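# Move handleless tagged battery from UPS to spill tray upright

## Task

Take the tagged battery, whose handle is broken off, out of the open UPS and put it down in the spill tray standing upright; two lifting hooks are available on the bench if useful.

## Robot and tools

Robot: two seven-joint xArm-style arms, left_arm and right_arm, each with a parallel two-finger gripper and a wrist camera. Fixed cameras cam_high and cam_low look at the table; wrist cameras are cam_left_wrist and cam_right_wrist. All images are 896x504.

Frames. Scene frame: origin at table-top height, halfway between the nominal arm bases; +x points out over the table, +z up, left_arm sits on the +y side (image left/right may differ). Actual bases: left_arm at (+0.006, +0.344, 0) m, yawed about 3 degrees (quat_wxyz 1, 0, 0, 0.028); right_arm at (+0.049, -0.389, 0) m, yawed about 1 degree. Each arm reports its gripper pose, velocities, Hand target and wrist-camera pose in its OWN base frame; fixed cameras and the table use the scene frame. Gripper axes: fingers point along gripper +z and close along gripper y. end_effector_position is the pinch point between the closed pads, roughly 2 cm short of the fingertips; closing pushes the tips about 10 mm further along +z, mostly while the gap exceeds 40 mm.

The 14-number row (used by execute_actions and move). One flat list covering both arms: left_arm dx, dy, dz, rx, ry, rz, opening, then right_arm dx, dy, dz, rx, ry, rz, opening. Every value lies in [-1, 1]. The six pose values are OFFSETS, not poses: measured from that arm's Hand target as it stood when the action or move began, along that arm's base axes, with rotation about the Hand target point. Scale: 1.0 equals 0.6 m for dx/dy/dz and 180 degrees for rotation; rx, ry, rz form a single rotation vector. Translations longer than 1.0 in total get shortened along their direction. Opening is ABSOLUTE: +1 fully open (0.084 m), -1 closed. Sending six zeros keeps an arm at its Hand target; the opening number is always a live command, so resend the current value to leave a gripper unchanged (0 means half open).

execute_actions(actions, cameras): actions is a list of actions; each action is a table of up to 15 rows, one row per 1/30 s control step; a short table repeats its final row to fill 15 steps. All rows in an action are offsets from the same start, not chained; but each new action starts from the updated Hand target, so repeating an offset moves further. An empty list returns state plus images. cameras: list of names, ["all"], or [].

move(target, speed, blend, opening_speed, blocking, cameras): straight-line paths toward one 14-number row or a list of up to 15 rows, every row again an offset from the starting Hand targets. speed in m/s, 0.002 to 1 (default 0.25), rotation capped at twice that in rad/s; one value or one per target. blend in metres rounds corners of a list (0 = stop at each). opening_speed: rate of opening change per second on the -1..1 scale, at least 0.2. blocking=false returns after about 0.5 s while motion continues. Whole move is capped at 10 s. No obstacle avoidance; faster means harder contacts and more path error. The result adds a move: line: done (within 3 mm and 2 degrees), off_target, moving, held or fault, plus limits=paced (commanded pose clipped) or limits=held (steps withheld, e.g. by the arm-to-arm clearance check).

wait(seconds 0 to 10), stop() brakes a running move, zoom_image(camera, region=[x0, y0, x1, y1] in image pixels, at most 504 per side, only on the latest images), clear_fault(arm = left_arm or right_arm) after a reported torque fault, read_manual(section="licences") for URDF notices, finished_scene(scene = current scene number) ends the scene irreversibly once the battery sits upright in the tray without robot help.

Control details. Each step the commanded pose is clipped to within 70 mm and 16 degrees of the measured gripper pose, so Hand target may trail what you asked; grippers often settle short, and only a new command (even zeros) re-requests the target. To stop pressing on something, command the target back beyond the gripper. Big wrist turns can swing the elbow.

Result lines: end_effector_position (m), end_effector_quat_wxyz, linear/angular velocities (dropped when Joint velocities are within noise), Hand target, grip_measured (opening on the -1..1 scale; last Joint positions entry is the opening in metres), Joint torques (include arm weight, offset and noisy), Tool commands, Motor temperatures, and Wrist depth: a 7x7 grid per wrist camera, rows top-left first separated by " / ", median distance ahead in mm (172 to 3000), "-" for no valid value.

Gripping: to hold, keep the command clearly under grip_measured; more margin squeezes harder, up to about 24 N per pad.

Avoid: dropping or releasing moving parts, letting anything fall or leaving it off the table, hard hits on fixed or heavy items, and any contact or squeeze between the two arms (fingers closing on the other gripper count). Contact torque limits (N m): waist 41.3, shoulder 41.5, upper arm roll 26.4, elbow 26.4, forearm roll 26.4, wrist pitch 14.2, wrist roll 14.8; held weight counts. Exceeding one, or a motor saturated for 1 s, causes a torque fault needing clear_fault. Long loads or stretched poses heat motors: MOTOR HOT appears at 65 °C, brakes lock the arm for 30 to 60 s at 80 °C. Loose objects may occasionally get nudged by outside forces.

Each tool is called by a JSON object that holds its "api" and its "payload".

## Session

{"api": "execute_actions", "payload": {"actions": []}}

Scene clock: 0.00 s.
left_arm: end_effector_position=(+0.4293, -0.2487, +0.3619) grip_measured=+1.00 end_effector_quat_wxyz=(-0.022, +0.850, -0.175, +0.496) | right_arm: end_effector_position=(+0.4513, +0.0384, +0.2304) grip_measured=+1.00 end_effector_quat_wxyz=(+0.224, +0.657, -0.575, +0.434)
Joint positions: left_arm=[-0.001 -0.541 -0.484 0.611 0.734 0.147 -0.825 0.084] | right_arm=[-0.135 0.052 0.68 0.931 -1.064 1.369 2.492 0.084]
Joint velocities: within noise
Joint torques (N m): no reading
Motor temperatures (°C): left_arm=[43 33 35 41 39 42 41] | right_arm=[38 39 40 44 37 39 39]
Wrist depth (mm): cam_left_wrist=[2738 2696 1536 1405 1348 - 2851 / 2923 - 1361 2364 2448 2706 2585 / - - 2483 2474 2431 2364 2264 / 2874 2685 2414 2356 2228 2074 1979 / 2510 2309 2106 2106 380 370 578 / 2145 1991 1888 - 352 336 322 / - 1847 1763 566 325 309 299] | cam_right_wrist=[2050 1940 1842 1711 1642 1560 1506 / 2235 2050 2008 1867 1749 1673 1585 / 2422 2309 2138 2050 1930 1818 1741 / 2414 2302 2192 2068 1991 1882 1847 / 2112 2026 527 512 491 463 447 / 1852 1813 474 458 437 419 403 / 1638 1615 422 411 401 386 377]
Hand target: left_arm +0.4293, -0.2487, +0.3619; -0.022, +0.850, -0.175, +0.496 | right_arm +0.4513, +0.0384, +0.2304; +0.224, +0.657, -0.575, +0.434
Tool commands: left_gripper/opening=+1.0 right_gripper/opening=+1.0

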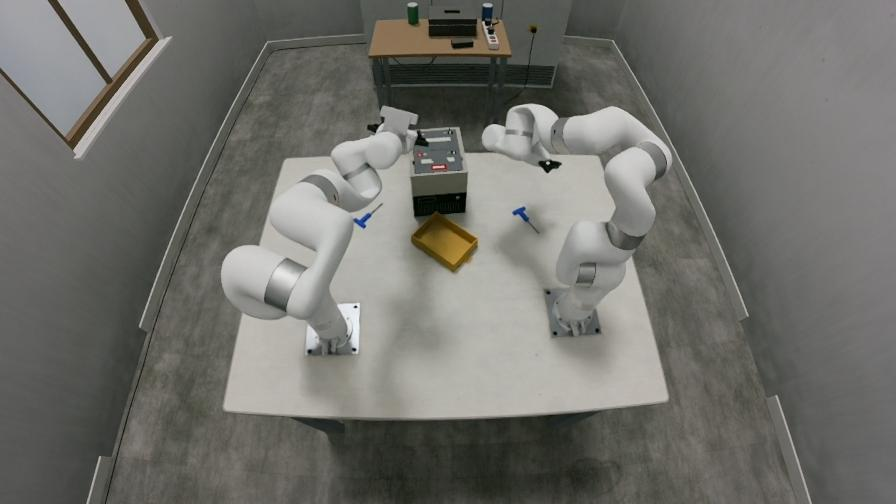

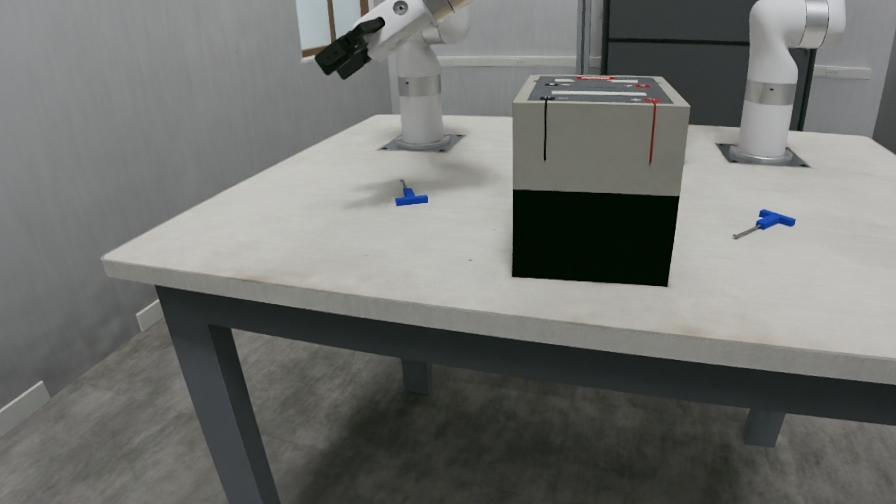

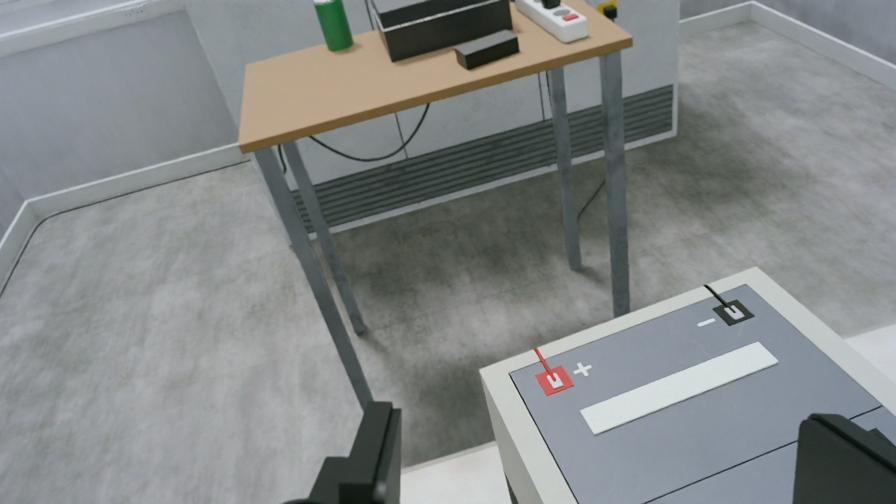

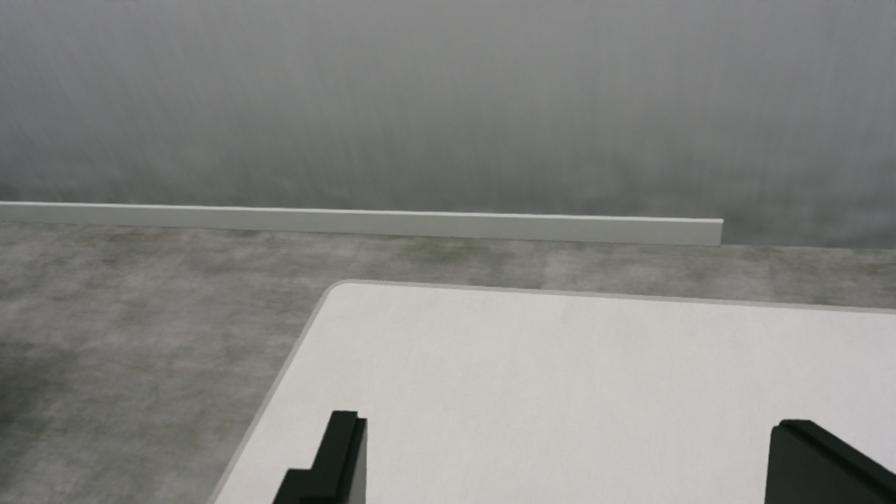

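{"api": "zoom_image", "payload": {"camera": "cam_high", "region": [340, 110, 560, 280]}}

{"api": "zoom_image", "payload": {"camera": "cam_high", "region": [400, 120, 480, 220]}}

{"api": "zoom_image", "payload": {"camera": "cam_low", "region": [380, 60, 820, 300]}}

Scaled by 2.291 from the camera's 896x504 image, which has a finer 1280x720 frame.

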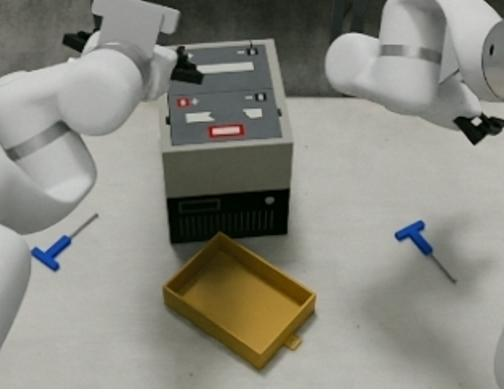

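Scaled by 5.040 from the camera's 896x504 image, which has a finer 1280x720 frame.

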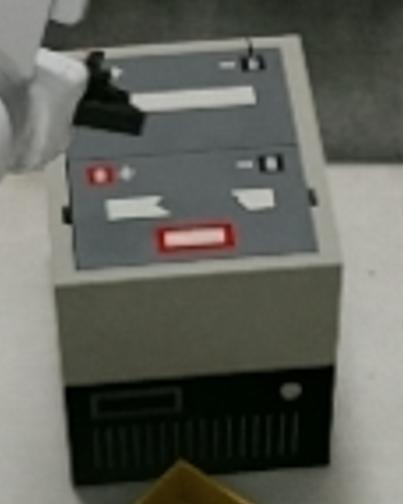

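Scaled by 1.145 from the camera's 896x504 image, which has a finer 1280x720 frame.

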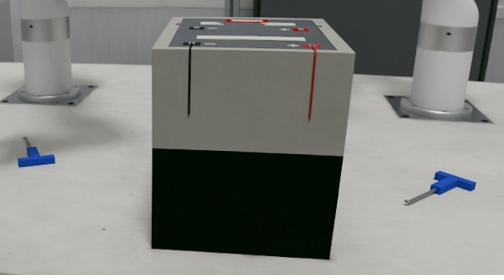

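{"api": "move", "payload": {"target": [-0.025,-0.15,0.07,-0.015,0.332,0.117,1,-0.33,0.067,0.2,0.162,0.313,0.415,1], "speed": 0.5, "cameras": ["all"]}}

Scene clock: 31.53 s.
left_arm: end_effector_position=(+0.4143, -0.3387, +0.4039) grip_measured=+1.00 end_effector_quat_wxyz=(+0.001, +1.000, -0.001, +0.001) | right_arm: end_effector_position=(+0.2533, +0.0786, +0.3504) grip_measured=+1.00 end_effector_quat_wxyz=(-0.001, +1.000, +0.000, -0.001)
Joint positions: left_arm=[-0.345 0.291 -0.451 1.967 0.127 1.7 -0.761 0.084] | right_arm=[0.34 -0.716 -0.026 0.86 -0.015 1.577 0.32 0.084]
Joint torques (N m): left_arm=[-1 -27.34 -2.25 17.63 0.8 -1.07 -0.16] | right_arm=[0.55 -3.2 0 20.38 0.89 -1.21 -0.42]
Wrist depth (mm): cam_left_wrist=[515 514 512 318 319 319 517 / 520 520 519 320 320 322 521 / 529 529 526 325 326 327 530 / 536 532 535 329 328 331 535 / 541 542 541 532 499 544 540 / 546 547 547 546 546 546 552 / 553 557 555 553 552 555 555] | cam_right_wrist=[426 452 456 458 463 467 468 / 455 457 462 466 468 471 475 / 460 466 467 473 476 478 482 / 465 470 475 478 482 484 489 / 470 476 480 483 488 494 498 / 481 484 488 490 495 500 503 / - 489 496 498 502 506 511]
Hand target: left_arm +0.4143, -0.3387, +0.4039; +0.001, +1.000, -0.001, +0.001 | right_arm +0.2533, +0.0786, +0.3504; -0.001, +1.000, +0.000, -0.001
Off the commanded pose: left_arm 0.000 m, 0 deg | right_arm 0.000 m, 0 deg.
move: done
camera_calibration:
cam_left_wrist: T_world_to_cam=[[0.0154365, -0.999862, 0.00612652, -0.316937], [-0.993662, -0.0146579, 0.111453, 0.408677], [-0.111347, -0.00780813, -0.993751, 0.582533], [0, 0, 0, 1]] pos_world=[0.475842, -0.306354, 0.535286]
cam_right_wrist: T_world_to_cam=[[0.040152, -0.998669, 0.0323847, 0.0823005], [-0.992056, -0.0359773, 0.120539, 0.262335], [-0.119214, -0.0369673, -0.99218, 0.51251], [0, 0, 0, 1]] pos_world=[0.318044, 0.110575, 0.474215]

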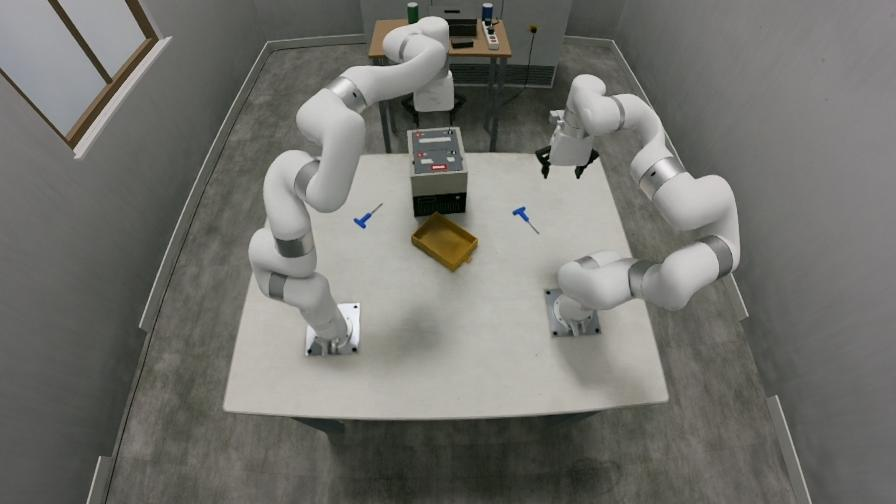

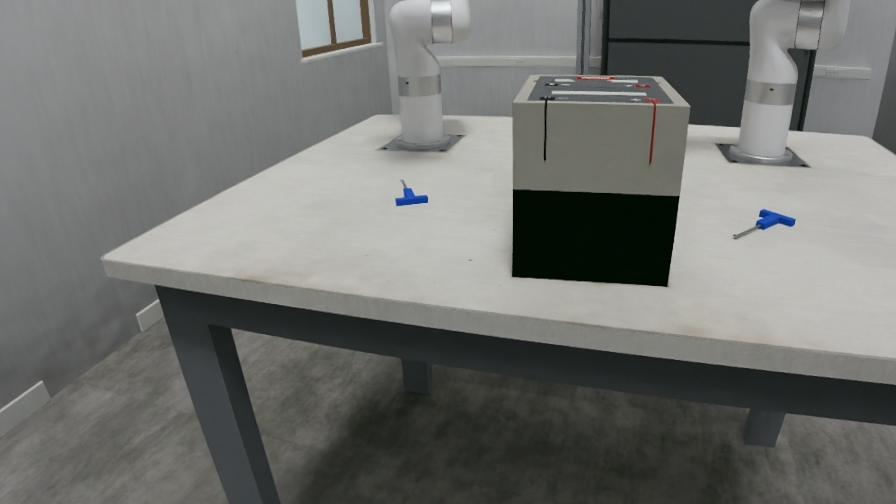

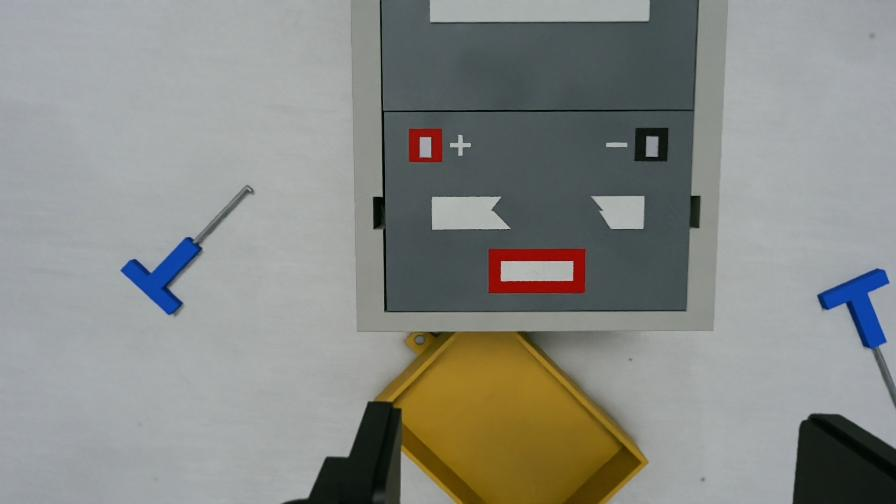

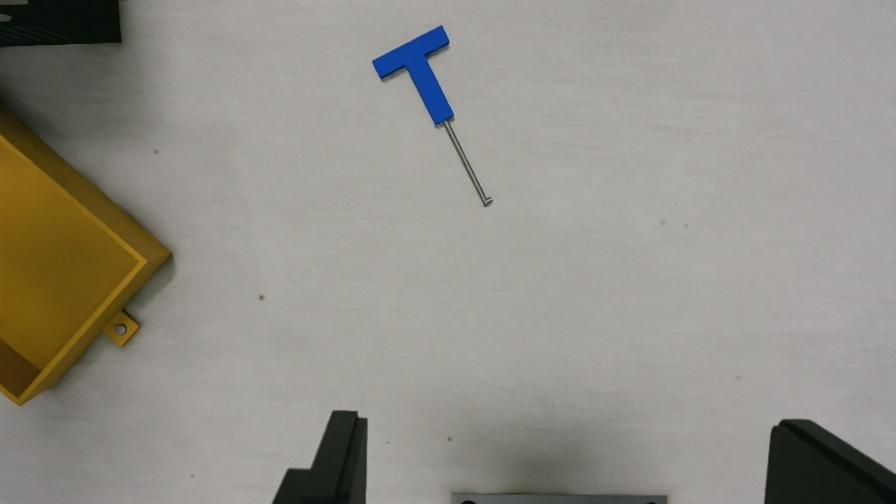

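{"api": "zoom_image", "payload": {"camera": "cam_left_wrist", "region": [350, 170, 450, 250]}}

{"api": "zoom_image", "payload": {"camera": "cam_left_wrist", "region": [640, 170, 740, 250]}}

{"api": "zoom_image", "payload": {"camera": "cam_right_wrist", "region": [360, 10, 520, 220]}}

{"api": "zoom_image", "payload": {"camera": "cam_left_wrist", "region": [110, 170, 270, 330]}}

Scaled by 5.040 from the camera's 896x504 image, which has a finer 1280x720 frame.

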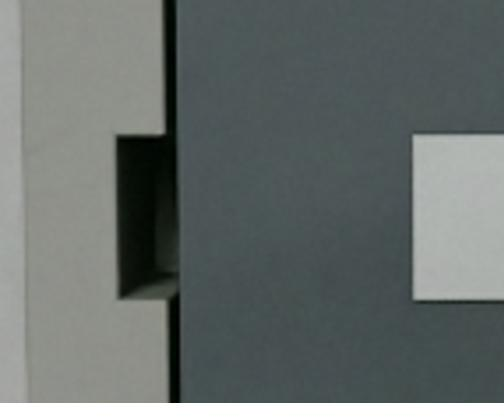

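Scaled by 5.040 from the camera's 896x504 image, which has a finer 1280x720 frame.

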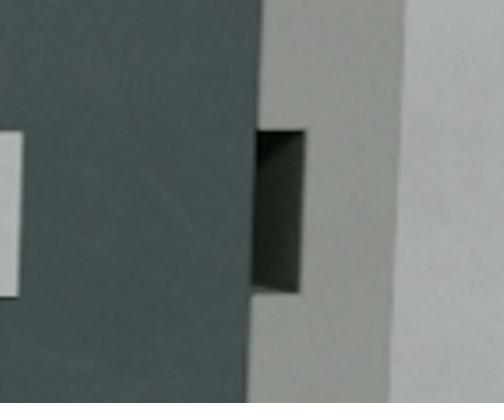

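Scaled by 2.400 from the camera's 896x504 image, which has a finer 1280x720 frame.

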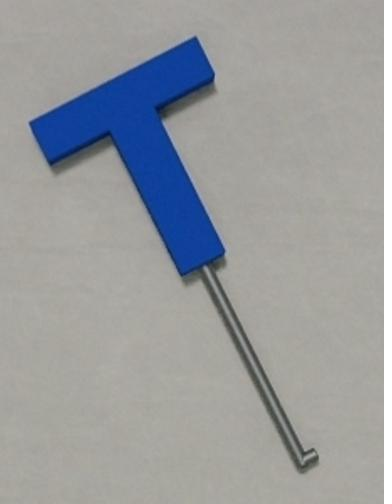

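Scaled by 3.150 from the camera's 896x504 image, which has a finer 1280x720 frame.

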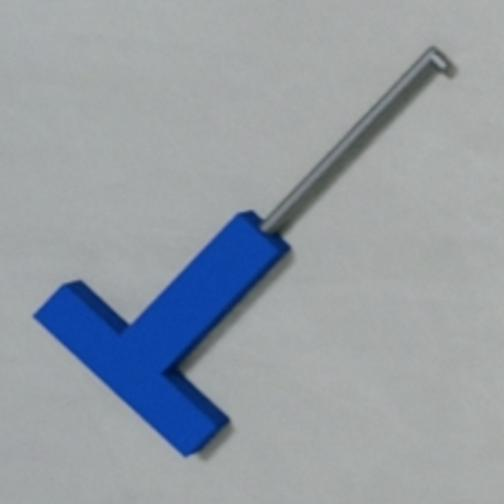

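{"api": "move", "payload": {"target": [0.02,0.25,-0.14,0,0,0,1,0.23,0.13,-0.04,0,0,0,1], "speed": 0.4, "cameras": ["cam_left_wrist","cam_right_wrist"]}}

{"api": "zoom_image", "payload": {"camera": "cam_left_wrist", "region": [600, 140, 896, 310]}}

{"api": "zoom_image", "payload": {"camera": "cam_right_wrist", "region": [0, 140, 300, 310]}}

Scene clock: 112.60 s.
left_arm: end_effector_position=(+0.4263, -0.1888, +0.3199) grip_measured=+1.00 end_effector_quat_wxyz=(+0.001, +1.000, -0.001, +0.001) | right_arm: end_effector_position=(+0.3913, +0.1566, +0.3264) grip_measured=+1.00 end_effector_quat_wxyz=(-0.001, +1.000, +0.000, -0.001)
Joint positions: left_arm=[-0.098 -0.049 -0.31 1.327 -0.016 1.372 -0.403 0.084] | right_arm=[0.365 -0.195 0.013 1.191 0.005 1.387 0.376 0.084]
Joint torques (N m): left_arm=[0.44 -23.75 0.59 18.11 -0.7 -1.51 0.41] | right_arm=[0.5 -13.87 0.21 21.23 -0.45 -1.3 0.26]
Wrist depth (mm): cam_left_wrist=[435 434 434 435 435 285 236 / 440 440 439 441 440 285 239 / 447 446 445 445 443 286 242 / 451 448 451 452 450 286 245 / 458 456 455 456 455 287 249 / 461 462 461 462 463 255 251 / 467 466 467 466 468 466 467] | cam_right_wrist=[248 376 433 435 440 442 447 / 247 370 436 441 445 446 452 / 244 368 446 448 452 454 457 / 242 363 450 455 455 460 463 / 407 450 456 457 463 466 472 / 451 452 462 465 468 475 477 / - 461 470 470 473 478 483]
Hand target: left_arm +0.4263, -0.1887, +0.3199; +0.001, +1.000, -0.001, +0.001 | right_arm +0.3913, +0.1566, +0.3264; -0.001, +1.000, +0.000, -0.001
Off the commanded pose: left_arm 0.000 m, 0 deg | right_arm 0.000 m, 0 deg.
move: done
camera_calibration:
cam_left_wrist: T_world_to_cam=[[0.0154134, -0.999864, 0.00592642, -0.166629], [-0.993651, -0.0146564, 0.111548, 0.432211], [-0.111446, -0.00760813, -0.993741, 0.501651], [0, 0, 0, 1]] pos_world=[0.487943, -0.156455, 0.451286]
cam_right_wrist: T_world_to_cam=[[0.040152, -0.998669, 0.0323847, 0.155433], [-0.992056, -0.0359773, 0.120539, 0.404937], [-0.119214, -0.0369673, -0.99218, 0.508032], [0, 0, 0, 1]] pos_world=[0.456044, 0.188575, 0.450215]
Images, in order (width x height): cam_left_wrist 896x504, cam_right_wrist 896x504.

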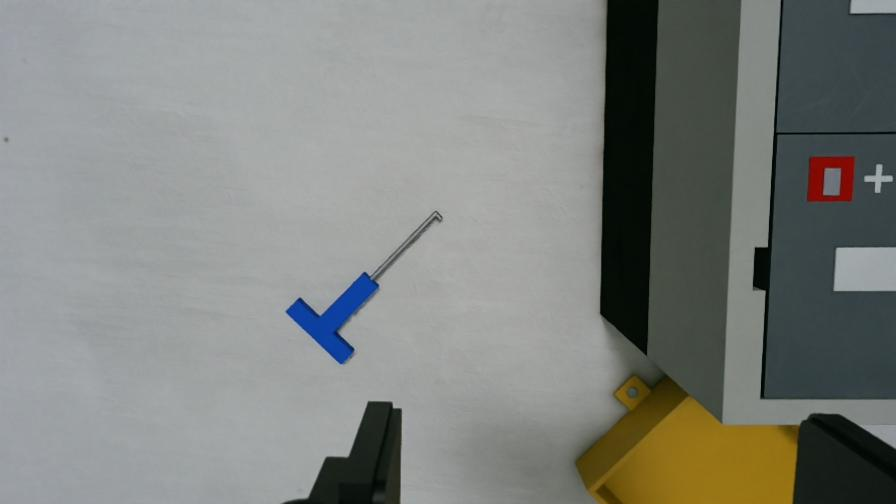

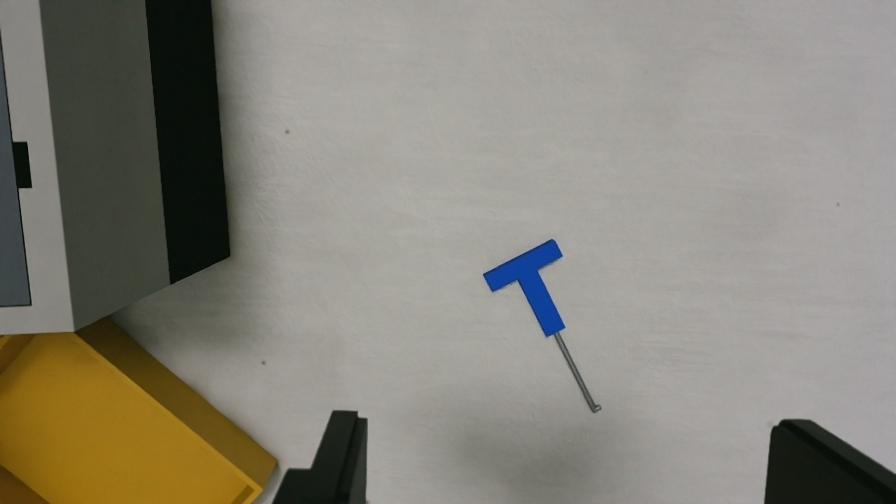

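Scaled by 1.703 from the camera's 896x504 image, which has a finer 1280x720 frame.

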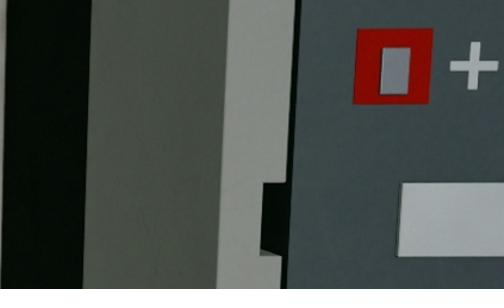

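Scaled by 1.680 from the camera's 896x504 image, which has a finer 1280x720 frame.

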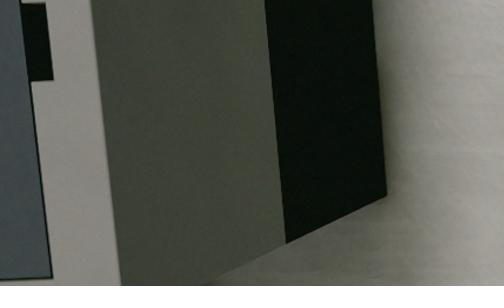

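{"api": "zoom_image", "payload": {"camera": "cam_left_wrist", "region": [740, 235, 790, 305]}}

{"api": "zoom_image", "payload": {"camera": "cam_right_wrist", "region": [570, 380, 620, 430]}}

{"api": "zoom_image", "payload": {"camera": "cam_left_wrist", "region": [410, 195, 460, 245]}}

{"api": "zoom_image", "payload": {"camera": "cam_right_wrist", "region": [0, 130, 50, 200]}}

Scaled by 7.200 from the camera's 896x504 image, which has a finer 1280x720 frame.

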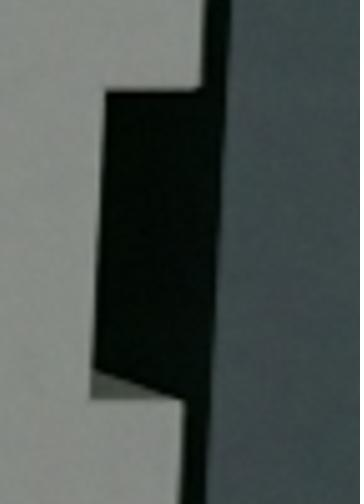

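Scaled by 10.080 from the camera's 896x504 image, which has a finer 1280x720 frame.

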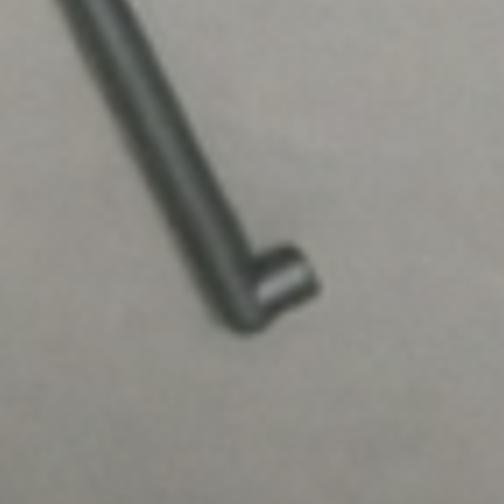

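Scaled by 10.080 from the camera's 896x504 image, which has a finer 1280x720 frame.

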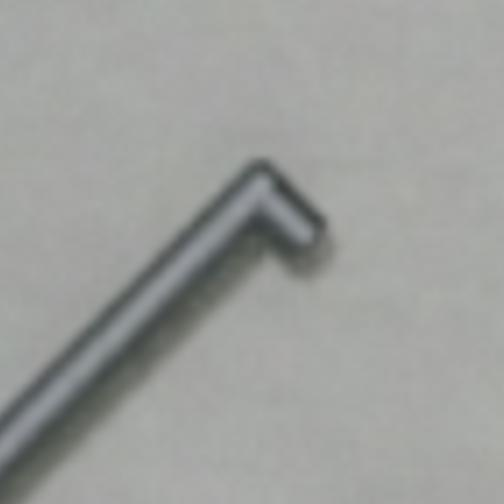

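Scaled by 7.200 from the camera's 896x504 image, which has a finer 1280x720 frame.

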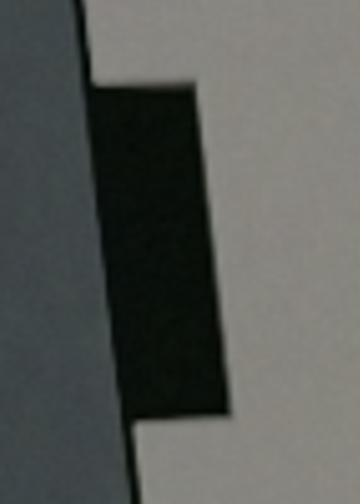

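{"api": "move", "payload": {"target": [-0.313,-0.322,0.0,0,0,0,1,-0.032,-0.073,-0.377,0,0,0.172,0], "speed": 0.4, "cameras": ["cam_left_wrist","cam_right_wrist"]}}

Scene clock: 160.17 s.
left_arm: end_effector_position=(+0.2385, -0.3819, +0.3199) grip_measured=+1.00 end_effector_quat_wxyz=(+0.001, +1.000, -0.001, +0.001) | right_arm: end_effector_position=(+0.3721, +0.1128, +0.1003) grip_measured=-0.01 end_effector_quat_wxyz=(-0.001, +0.964, +0.267, -0.001)
Joint positions: left_arm=[-0.341 -0.127 -0.629 1.269 -0.075 1.37 -0.949 0.084] | right_arm=[0.361 -0.068 -0.068 0.636 -0.004 0.705 -0.244 0.044]
Joint torques (N m): left_arm=[-0.87 -14.53 0.64 18.8 0.6 -0.98 -0.09] | right_arm=[-1.28 -14.24 -0.41 16.97 1.06 -1.4 -0.37]
Wrist depth (mm): cam_left_wrist=[431 434 435 427 435 434 434 / 440 440 438 436 440 440 438 / 445 446 443 440 442 446 448 / 450 450 451 447 446 452 450 / 456 457 457 453 455 458 457 / 462 463 463 462 460 464 463 / 469 467 466 465 468 467 468] | cam_right_wrist=[212 214 215 216 217 219 220 / 215 216 218 219 220 221 223 / 218 219 220 222 224 225 226 / 221 222 223 225 227 228 230 / 224 226 226 228 219 231 233 / 227 229 230 231 231 235 237 / 230 231 - 235 235 238 239]
Hand target: left_arm +0.2385, -0.3819, +0.3199; +0.001, +1.000, -0.001, +0.001 | right_arm +0.3721, +0.1128, +0.1002; -0.001, +0.964, +0.267, -0.001
Off the commanded pose: left_arm 0.000 m, 0 deg | right_arm 0.000 m, 0 deg.
move: done
camera_calibration:
cam_left_wrist: T_world_to_cam=[[0.0154248, -0.999863, 0.00602723, -0.356856], [-0.993662, -0.0146573, 0.111451, 0.24282], [-0.111347, -0.00770814, -0.993752, 0.479192], [0, 0, 0, 1]] pos_world=[0.300142, -0.349555, 0.451286]
cam_right_wrist: T_world_to_cam=[[0.548144, -0.835755, 0.032426, -0.0875428], [-0.832225, -0.541147, 0.120667, 0.409156], [-0.0833008, -0.0931286, -0.992163, 0.272685], [0, 0, 0, 1]] pos_world=[0.411211, 0.173644, 0.224015]
Images, in order (width x height): cam_left_wrist 896x504, cam_right_wrist 896x504.

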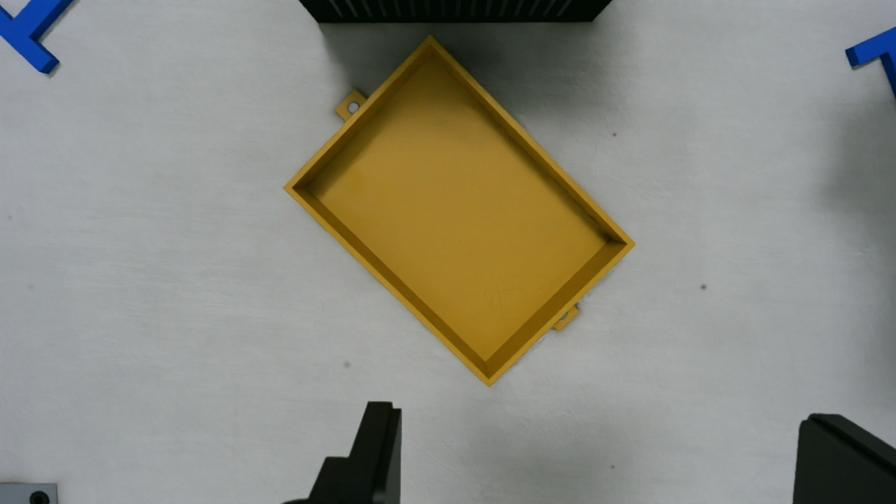

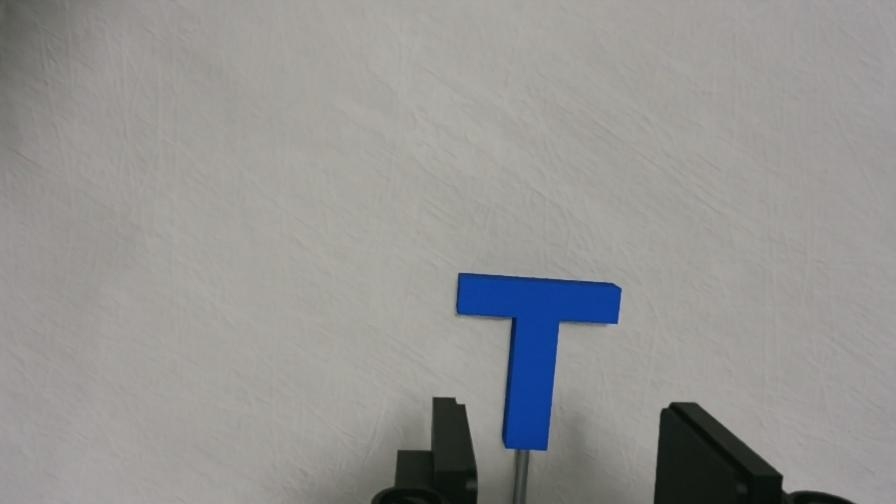

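{"api": "move", "payload": {"target": [[-0.0113,0.1042,-0.333,0,0,0.256,0,0.0038,-0.0062,-0.1287,0,0,-0.014,0],[-0.0113,0.1042,-0.483,0,0,0.256,0,0.0038,-0.0062,-0.1287,0,0,-0.014,-1],[-0.0113,0.1042,-0.483,0,0,0.256,-1,0.0038,-0.0062,-0.12,0,0,-0.014,-1]], "speed": [0.3,0.15,0.1], "opening_speed": 1.5, "cameras": ["cam_left_wrist","cam_right_wrist"]}}

Scene clock: 181.27 s.
left_arm: end_effector_position=(+0.2312, -0.3188, +0.0298) grip_measured=-0.85 end_effector_quat_wxyz=(-0.001, +0.921, +0.391, +0.001) | right_arm: end_effector_position=(+0.3744, +0.1091, +0.0282) grip_measured=-0.69 end_effector_quat_wxyz=(-0.001, +0.969, +0.246, -0.001)
Joint positions: left_arm=[-0.271 0.175 -0.646 0.619 0.229 0.492 -1.916 0.006] | right_arm=[0.356 0.133 -0.071 0.6 0.025 0.47 -0.232 0.014]
Joint torques (N m): left_arm=[3.62 -19.44 1.55 33.34 1.18 -8.43 0.6] | right_arm=[0.76 -18.7 -0.79 15.18 -0.46 -1.25 0.27]
Wrist depth (mm): cam_left_wrist=[- - - - - - - / - - - - - - - / - - - - - - - / - - - - - - - / - - - - - - - / - - - - - - - / - - - - - - -] | cam_right_wrist=[- - - - - - - / - - - - - - - / - - - - - - - / - - - - - - - / - - - - - - - / - - - - - - - / - - - - - - -]
Hand target: left_arm +0.2317, -0.3194, +0.0301; +0.000, +0.921, +0.391, +0.001 | right_arm +0.3744, +0.1091, +0.0282; -0.001, +0.969, +0.246, -0.001
Off the commanded pose: left_arm 0.001 m, 0 deg | right_arm 0.000 m, 0 deg.
move: done
camera_calibration:
cam_left_wrist: T_world_to_cam=[[0.730768, -0.682618, 0.00326774, -0.356041], [-0.678697, -0.726041, 0.110608, -0.0307651], [-0.0731304, -0.0830464, -0.993859, 0.157684], [0, 0, 0, 1]] pos_world=[0.250835, -0.252282, 0.161282]
cam_right_wrist: T_world_to_cam=[[0.510954, -0.858997, 0.0324025, -0.0731497], [-0.855171, -0.504131, 0.120559, 0.422276], [-0.0872247, -0.0893099, -0.992177, 0.202135], [0, 0, 0, 1]] pos_world=[0.416125, 0.1681, 0.152015]
Images, in order (width x height): cam_left_wrist 896x504, cam_right_wrist 896x504.

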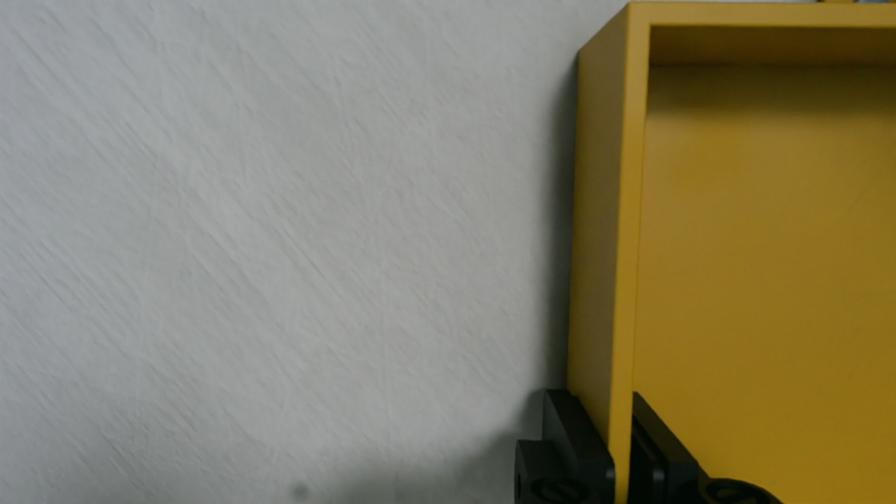

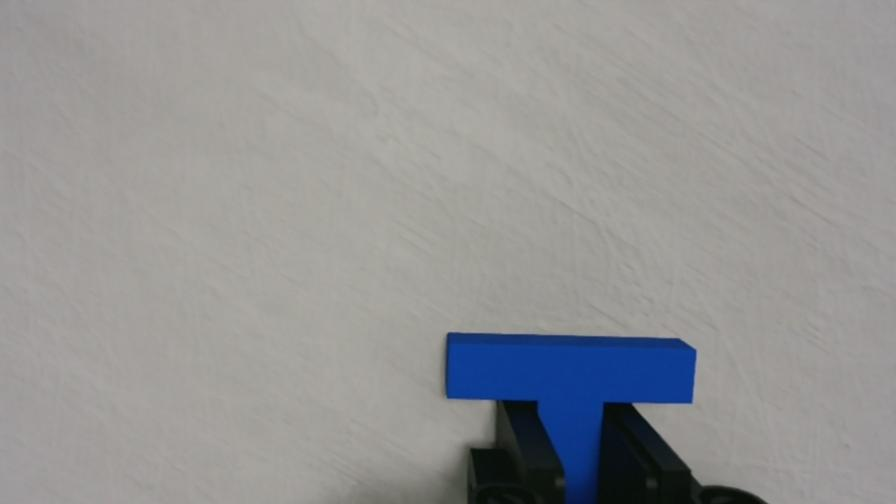

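{"api": "move", "payload": {"target": [0.037,-0.063,0.0,0,0,0.249,-1,0,0,0.18,0,0,0,-1], "speed": 0.1}}

{"api": "move", "payload": {"target": [[0,0,0,0,0,0,0,0,0,0,0,0,0,-1],[0,0,0.3,0,0,0,0,0,0,0,0,0,0,-1]], "speed": 0.2, "cameras": ["cam_high","cam_left_wrist","cam_right_wrist"]}}

Scene clock: 189.97 s.
left_arm: end_effector_position=(+0.2294, -0.3154, +0.0287) grip_measured=-0.90 end_effector_quat_wxyz=(-0.015, +0.913, +0.407, +0.000) | right_arm: end_effector_position=(+0.3744, +0.1091, +0.0387) grip_measured=-0.69 end_effector_quat_wxyz=(-0.001, +0.969, +0.246, -0.001)
Joint positions: left_arm=[-0.28 0.181 -0.64 0.631 0.232 0.526 -1.955 0.004] | right_arm=[0.357 0.101 -0.072 0.602 0.019 0.504 -0.228 0.014]
Joint torques (N m): left_arm=[0.87 -18.54 -0.34 5.16 -0.01 1.68 -0.23] | right_arm=[0.67 -18.49 -0.75 15.63 -0.47 -1.2 0.28]
Motor temperatures (°C): left_arm=[43 34 35 46 39 44 41] | right_arm=[38 39 40 47 37 40 39]
Wrist depth (mm): cam_left_wrist=[- - - - - - - / - - - - - - - / - - - - - - - / - - - - - - - / - - - - - - - / - - - - - - - / - - - - - - -] | cam_right_wrist=[- - - - - - - / - - - - - - - / - - - - - - - / - - - - - - - / - - - - - - - / - - - - - - - / - - - - - 172 173]
Hand target: left_arm +0.2294, -0.3154, +0.0287; -0.015, +0.913, +0.407, +0.000 (not the last commanded pose) | right_arm +0.3744, +0.1091, +0.0387; -0.001, +0.969, +0.246, -0.001 (not the last commanded pose)
Tool commands: left_gripper/opening=-1.0 right_gripper/opening=-1.0
Off the commanded pose: left_arm 0.048 m, 43 deg | right_arm 0.098 m, 0 deg.
TORQUE FAULT: the external load on joint 6 (wrist pitch) of the left arm reached its load limit, and that arm stopped. The contact can be on any part of that arm beyond that joint, not only on its tool. A torque fault puts only its own arm into a fault stop. That arm's remaining commands of this call were not run. The hold on joint 6 (wrist pitch) of that arm was moved back by the arm itself, up to 3 degrees, as the stop began, but a joint of that arm was then at its load limit, so every hold on that arm was set where that arm was. That arm may still press on what stopped it. That arm is still stopped at the end of this call. While its stop runs, that arm, its gripper or tool too, takes no new command.
CLEAR FAULT: the left arm stays stopped (state 4) until you call clear_fault(arm="left_arm").
End effector pose when the fault began: left_arm: position (+0.2317, -0.3193, +0.0292), quat_wxyz (-0.003, +0.913, +0.408, +0.000)
Joint positions when the fault began: left_arm=[-0.278 0.181 -0.639 0.626 0.232 0.498 -1.955 0.006]
move: fault (left_arm), off_target (right_arm; braked at the fault stop of left_arm)

not run: an earlier result of this reply reported a stop or a fault. Calls in your next reply go to the robot.

{"api": "clear_fault", "payload": {"arm": "left_arm"}}

{"api": "move", "payload": {"target": [[0,0,0.012,0,0,0,-0.5,0,0,0.14,0,0,0,-1],[0,0,0.13,0,0,0,0,0,0,0.14,0,0,0,-1]], "speed": 0.15, "cameras": ["cam_left_wrist","cam_right_wrist"]}}

Scene clock: 195.07 s.
left_arm: end_effector_position=(+0.2294, -0.3154, +0.0287) grip_measured=-0.90 end_effector_quat_wxyz=(-0.015, +0.913, +0.407, +0.000) | right_arm: end_effector_position=(+0.3744, +0.1091, +0.0387) grip_measured=-0.69 end_effector_quat_wxyz=(-0.001, +0.969, +0.246, -0.001)
Joint positions: left_arm=[-0.28 0.181 -0.64 0.631 0.232 0.526 -1.955 0.004] | right_arm=[0.357 0.101 -0.072 0.602 0.019 0.504 -0.228 0.014]
Joint torques (N m): left_arm=[0.7 -18.67 -0.29 5.12 0 1.75 -0.24] | right_arm=[0.72 -18.36 -0.65 15.56 -0.25 -1.24 0.34]
Wrist depth (mm): cam_left_wrist=[- - - - - - - / - - - - - - - / - - - - - - - / - - - - - - - / - - - - - - - / - - - - - - - / - - - - - - -] | cam_right_wrist=[- - - - - - - / - - - - - - - / - - - - - - - / - - - - - - - / - - - - - - - / - - - - - - - / - - - - - 172 173]
Hand target: left_arm +0.2294, -0.3154, +0.0287; -0.015, +0.913, +0.407, +0.000 (not the last commanded pose) | right_arm +0.3744, +0.1091, +0.0387; -0.001, +0.969, +0.246, -0.001 (not the last commanded pose)
Tool commands: left_gripper/opening=-1.0 right_gripper/opening=-1.0
Off the commanded pose: left_arm 0.048 m, 43 deg | right_arm 0.098 m, 0 deg.
TORQUE FAULT, CONTINUED: the left arm's stop, for the torque fault of joint 6 (wrist pitch) that an earlier result reported, is over. The call counts as one of the actions that you can send in this scene. The hold on joint 6 (wrist pitch) of that arm was moved back by the arm itself, up to 3 degrees, as the stop began, but a joint of that arm was then at its load limit, so every hold on that arm was set where that arm was. That arm's target is now where it stood when the stop ended, not its last command. That arm's gripper keeps its grip as last carried out, and that arm accepts commands again: back off and push less far.
CLEAR FAULT: your call cleared the left arm's torque fault. If a joint's load stays at its limit, that arm stops again at once.

Scene clock: 197.63 s.
left_arm: end_effector_position=(+0.2294, -0.3154, +0.1067) grip_measured=-0.01 end_effector_quat_wxyz=(-0.015, +0.913, +0.407, +0.000) | right_arm: end_effector_position=(+0.3744, +0.1091, +0.1227) grip_measured=-0.69 end_effector_quat_wxyz=(-0.001, +0.969, +0.246, -0.001)
Joint positions: left_arm=[-0.255 -0.079 -0.69 0.673 -0.063 0.765 -1.736 0.043] | right_arm=[0.357 -0.114 -0.074 0.663 -0.009 0.779 -0.207 0.014]
Joint torques (N m): left_arm=[-0.75 -16.19 1.03 16.27 -0.81 -1 0.3] | right_arm=[-1.53 -16.18 0.34 18.89 -0.32 -1.28 0.25]
Wrist depth (mm): cam_left_wrist=[234 232 231 230 229 228 227 / 236 235 234 232 209 228 227 / 239 237 236 235 231 230 229 / 241 240 239 238 233 232 231 / 244 243 242 241 237 235 234 / 247 246 244 243 240 238 237 / 249 248 - 246 - 241 239] | cam_right_wrist=[233 235 236 238 239 241 242 / 236 238 239 241 242 244 245 / 239 241 243 244 246 247 250 / 243 245 246 248 249 251 252 / 246 248 249 250 251 254 256 / 250 252 253 - - 258 260 / 253 254 256 - - 261 263]
Hand target: left_arm +0.2294, -0.3154, +0.1067; -0.015, +0.913, +0.407, +0.000 | right_arm +0.3744, +0.1091, +0.1227; -0.001, +0.969, +0.246, -0.001
Off the commanded pose: left_arm 0.000 m, 0 deg | right_arm 0.000 m, 0 deg.
move: done
camera_calibration:
cam_left_wrist: T_world_to_cam=[[0.754725, -0.655669, -0.022097, -0.347037], [-0.65089, -0.752587, 0.0997722, -0.0516723], [-0.0820474, -0.0609179, -0.994765, 0.243422], [0, 0, 0, 1]] pos_world=[0.248256, -0.2516, 0.239635]
cam_right_wrist: T_world_to_cam=[[0.510954, -0.858997, 0.0324025, -0.0762117], [-0.855171, -0.504131, 0.120559, 0.410883], [-0.0872247, -0.0893099, -0.992177, 0.295896], [0, 0, 0, 1]] pos_world=[0.416125, 0.1681, 0.246515]
Images, in order (width x height): cam_left_wrist 896x504, cam_right_wrist 896x504.

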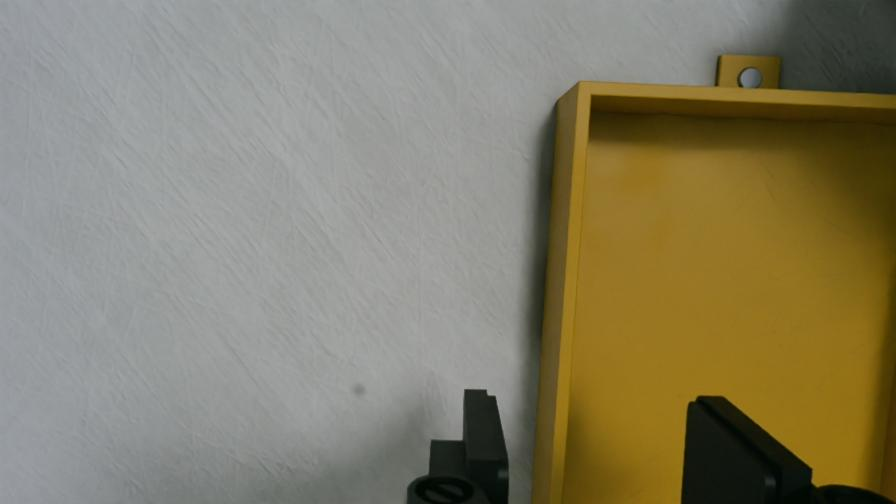

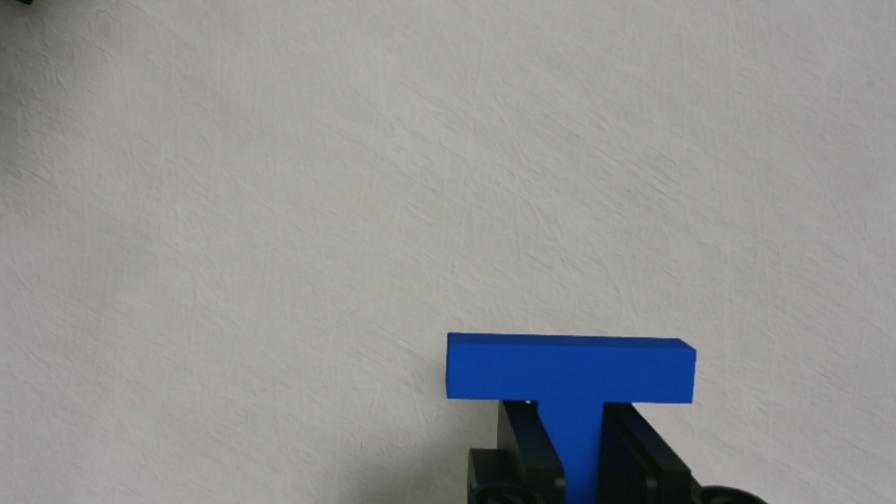

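{"api": "move", "payload": {"target": [[0,0,-0.105,0,0,-0.024,0,0,0,0,0,0,0,-1],[0,0,-0.105,0,0,-0.024,-1,0,0,0,0,0,0,-1],[0,0,-0.101,0,0,-0.024,-1,0,0,0,0,0,0,-1]], "speed": 0.15, "cameras": ["cam_left_wrist"]}}

Scene clock: 207.27 s.
left_arm: end_effector_position=(+0.2294, -0.3154, +0.0460) grip_measured=-0.89 end_effector_quat_wxyz=(-0.015, +0.928, +0.372, +0.001) | right_arm: end_effector_position=(+0.3744, +0.1091, +0.1227) grip_measured=-0.69 end_effector_quat_wxyz=(-0.001, +0.969, +0.246, -0.001)
Joint positions: left_arm=[-0.255 0.119 -0.677 0.632 0.156 0.574 -1.825 0.005] | right_arm=[0.357 -0.114 -0.074 0.663 -0.009 0.779 -0.207 0.014]
Joint torques (N m): left_arm=[-1.58 -20.96 -3.59 6.13 -1.07 3.57 0.65] | right_arm=[-1.41 -16.14 0.27 18.86 -0.2 -1.31 0.22]
Wrist depth (mm): cam_left_wrist=[173 173 172 - - - - / 175 174 174 173 - - - / 178 177 176 175 - - - / 179 179 178 177 173 173 172 / 181 181 180 179 176 174 174 / 184 183 182 181 - 177 176 / 186 184 184 183 - 178 178] | cam_right_wrist=[233 235 237 237 239 240 243 / 236 237 240 241 243 244 246 / 239 241 242 244 246 247 249 / 243 245 246 248 249 251 252 / 246 248 248 250 252 255 257 / 249 251 253 - - 258 260 / 252 254 255 - - 261 263]
Hand target: left_arm +0.2294, -0.3154, +0.0461; -0.015, +0.928, +0.372, +0.001 | right_arm +0.3744, +0.1091, +0.1227; -0.001, +0.969, +0.246, -0.001
Off the commanded pose: left_arm 0.000 m, 0 deg | right_arm 0.000 m, 0 deg.
move: done
camera_calibration:
cam_left_wrist: T_world_to_cam=[[0.703245, -0.710605, -0.0220581, -0.353858], [-0.705685, -0.701472, 0.0997326, -0.0169026], [-0.0863437, -0.0545704, -0.99477, 0.186128], [0, 0, 0, 1]] pos_world=[0.252992, -0.253153, 0.179035]
Images, in order (width x height): cam_left_wrist 896x504.

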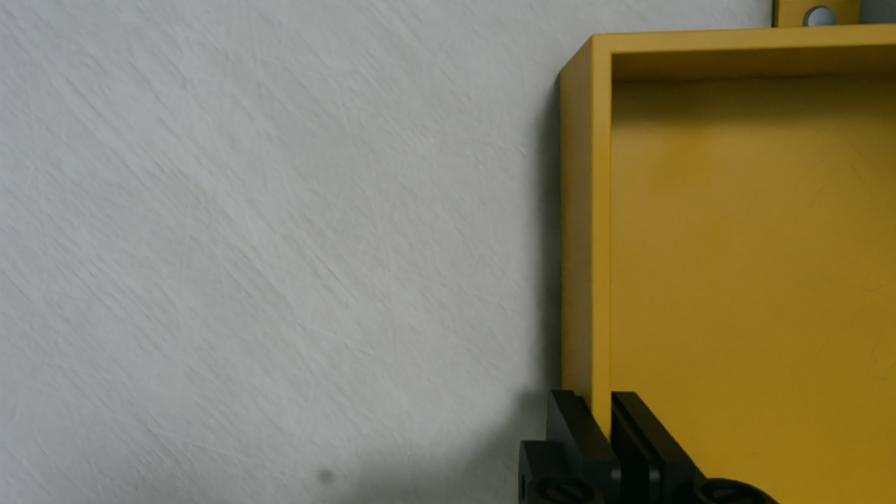

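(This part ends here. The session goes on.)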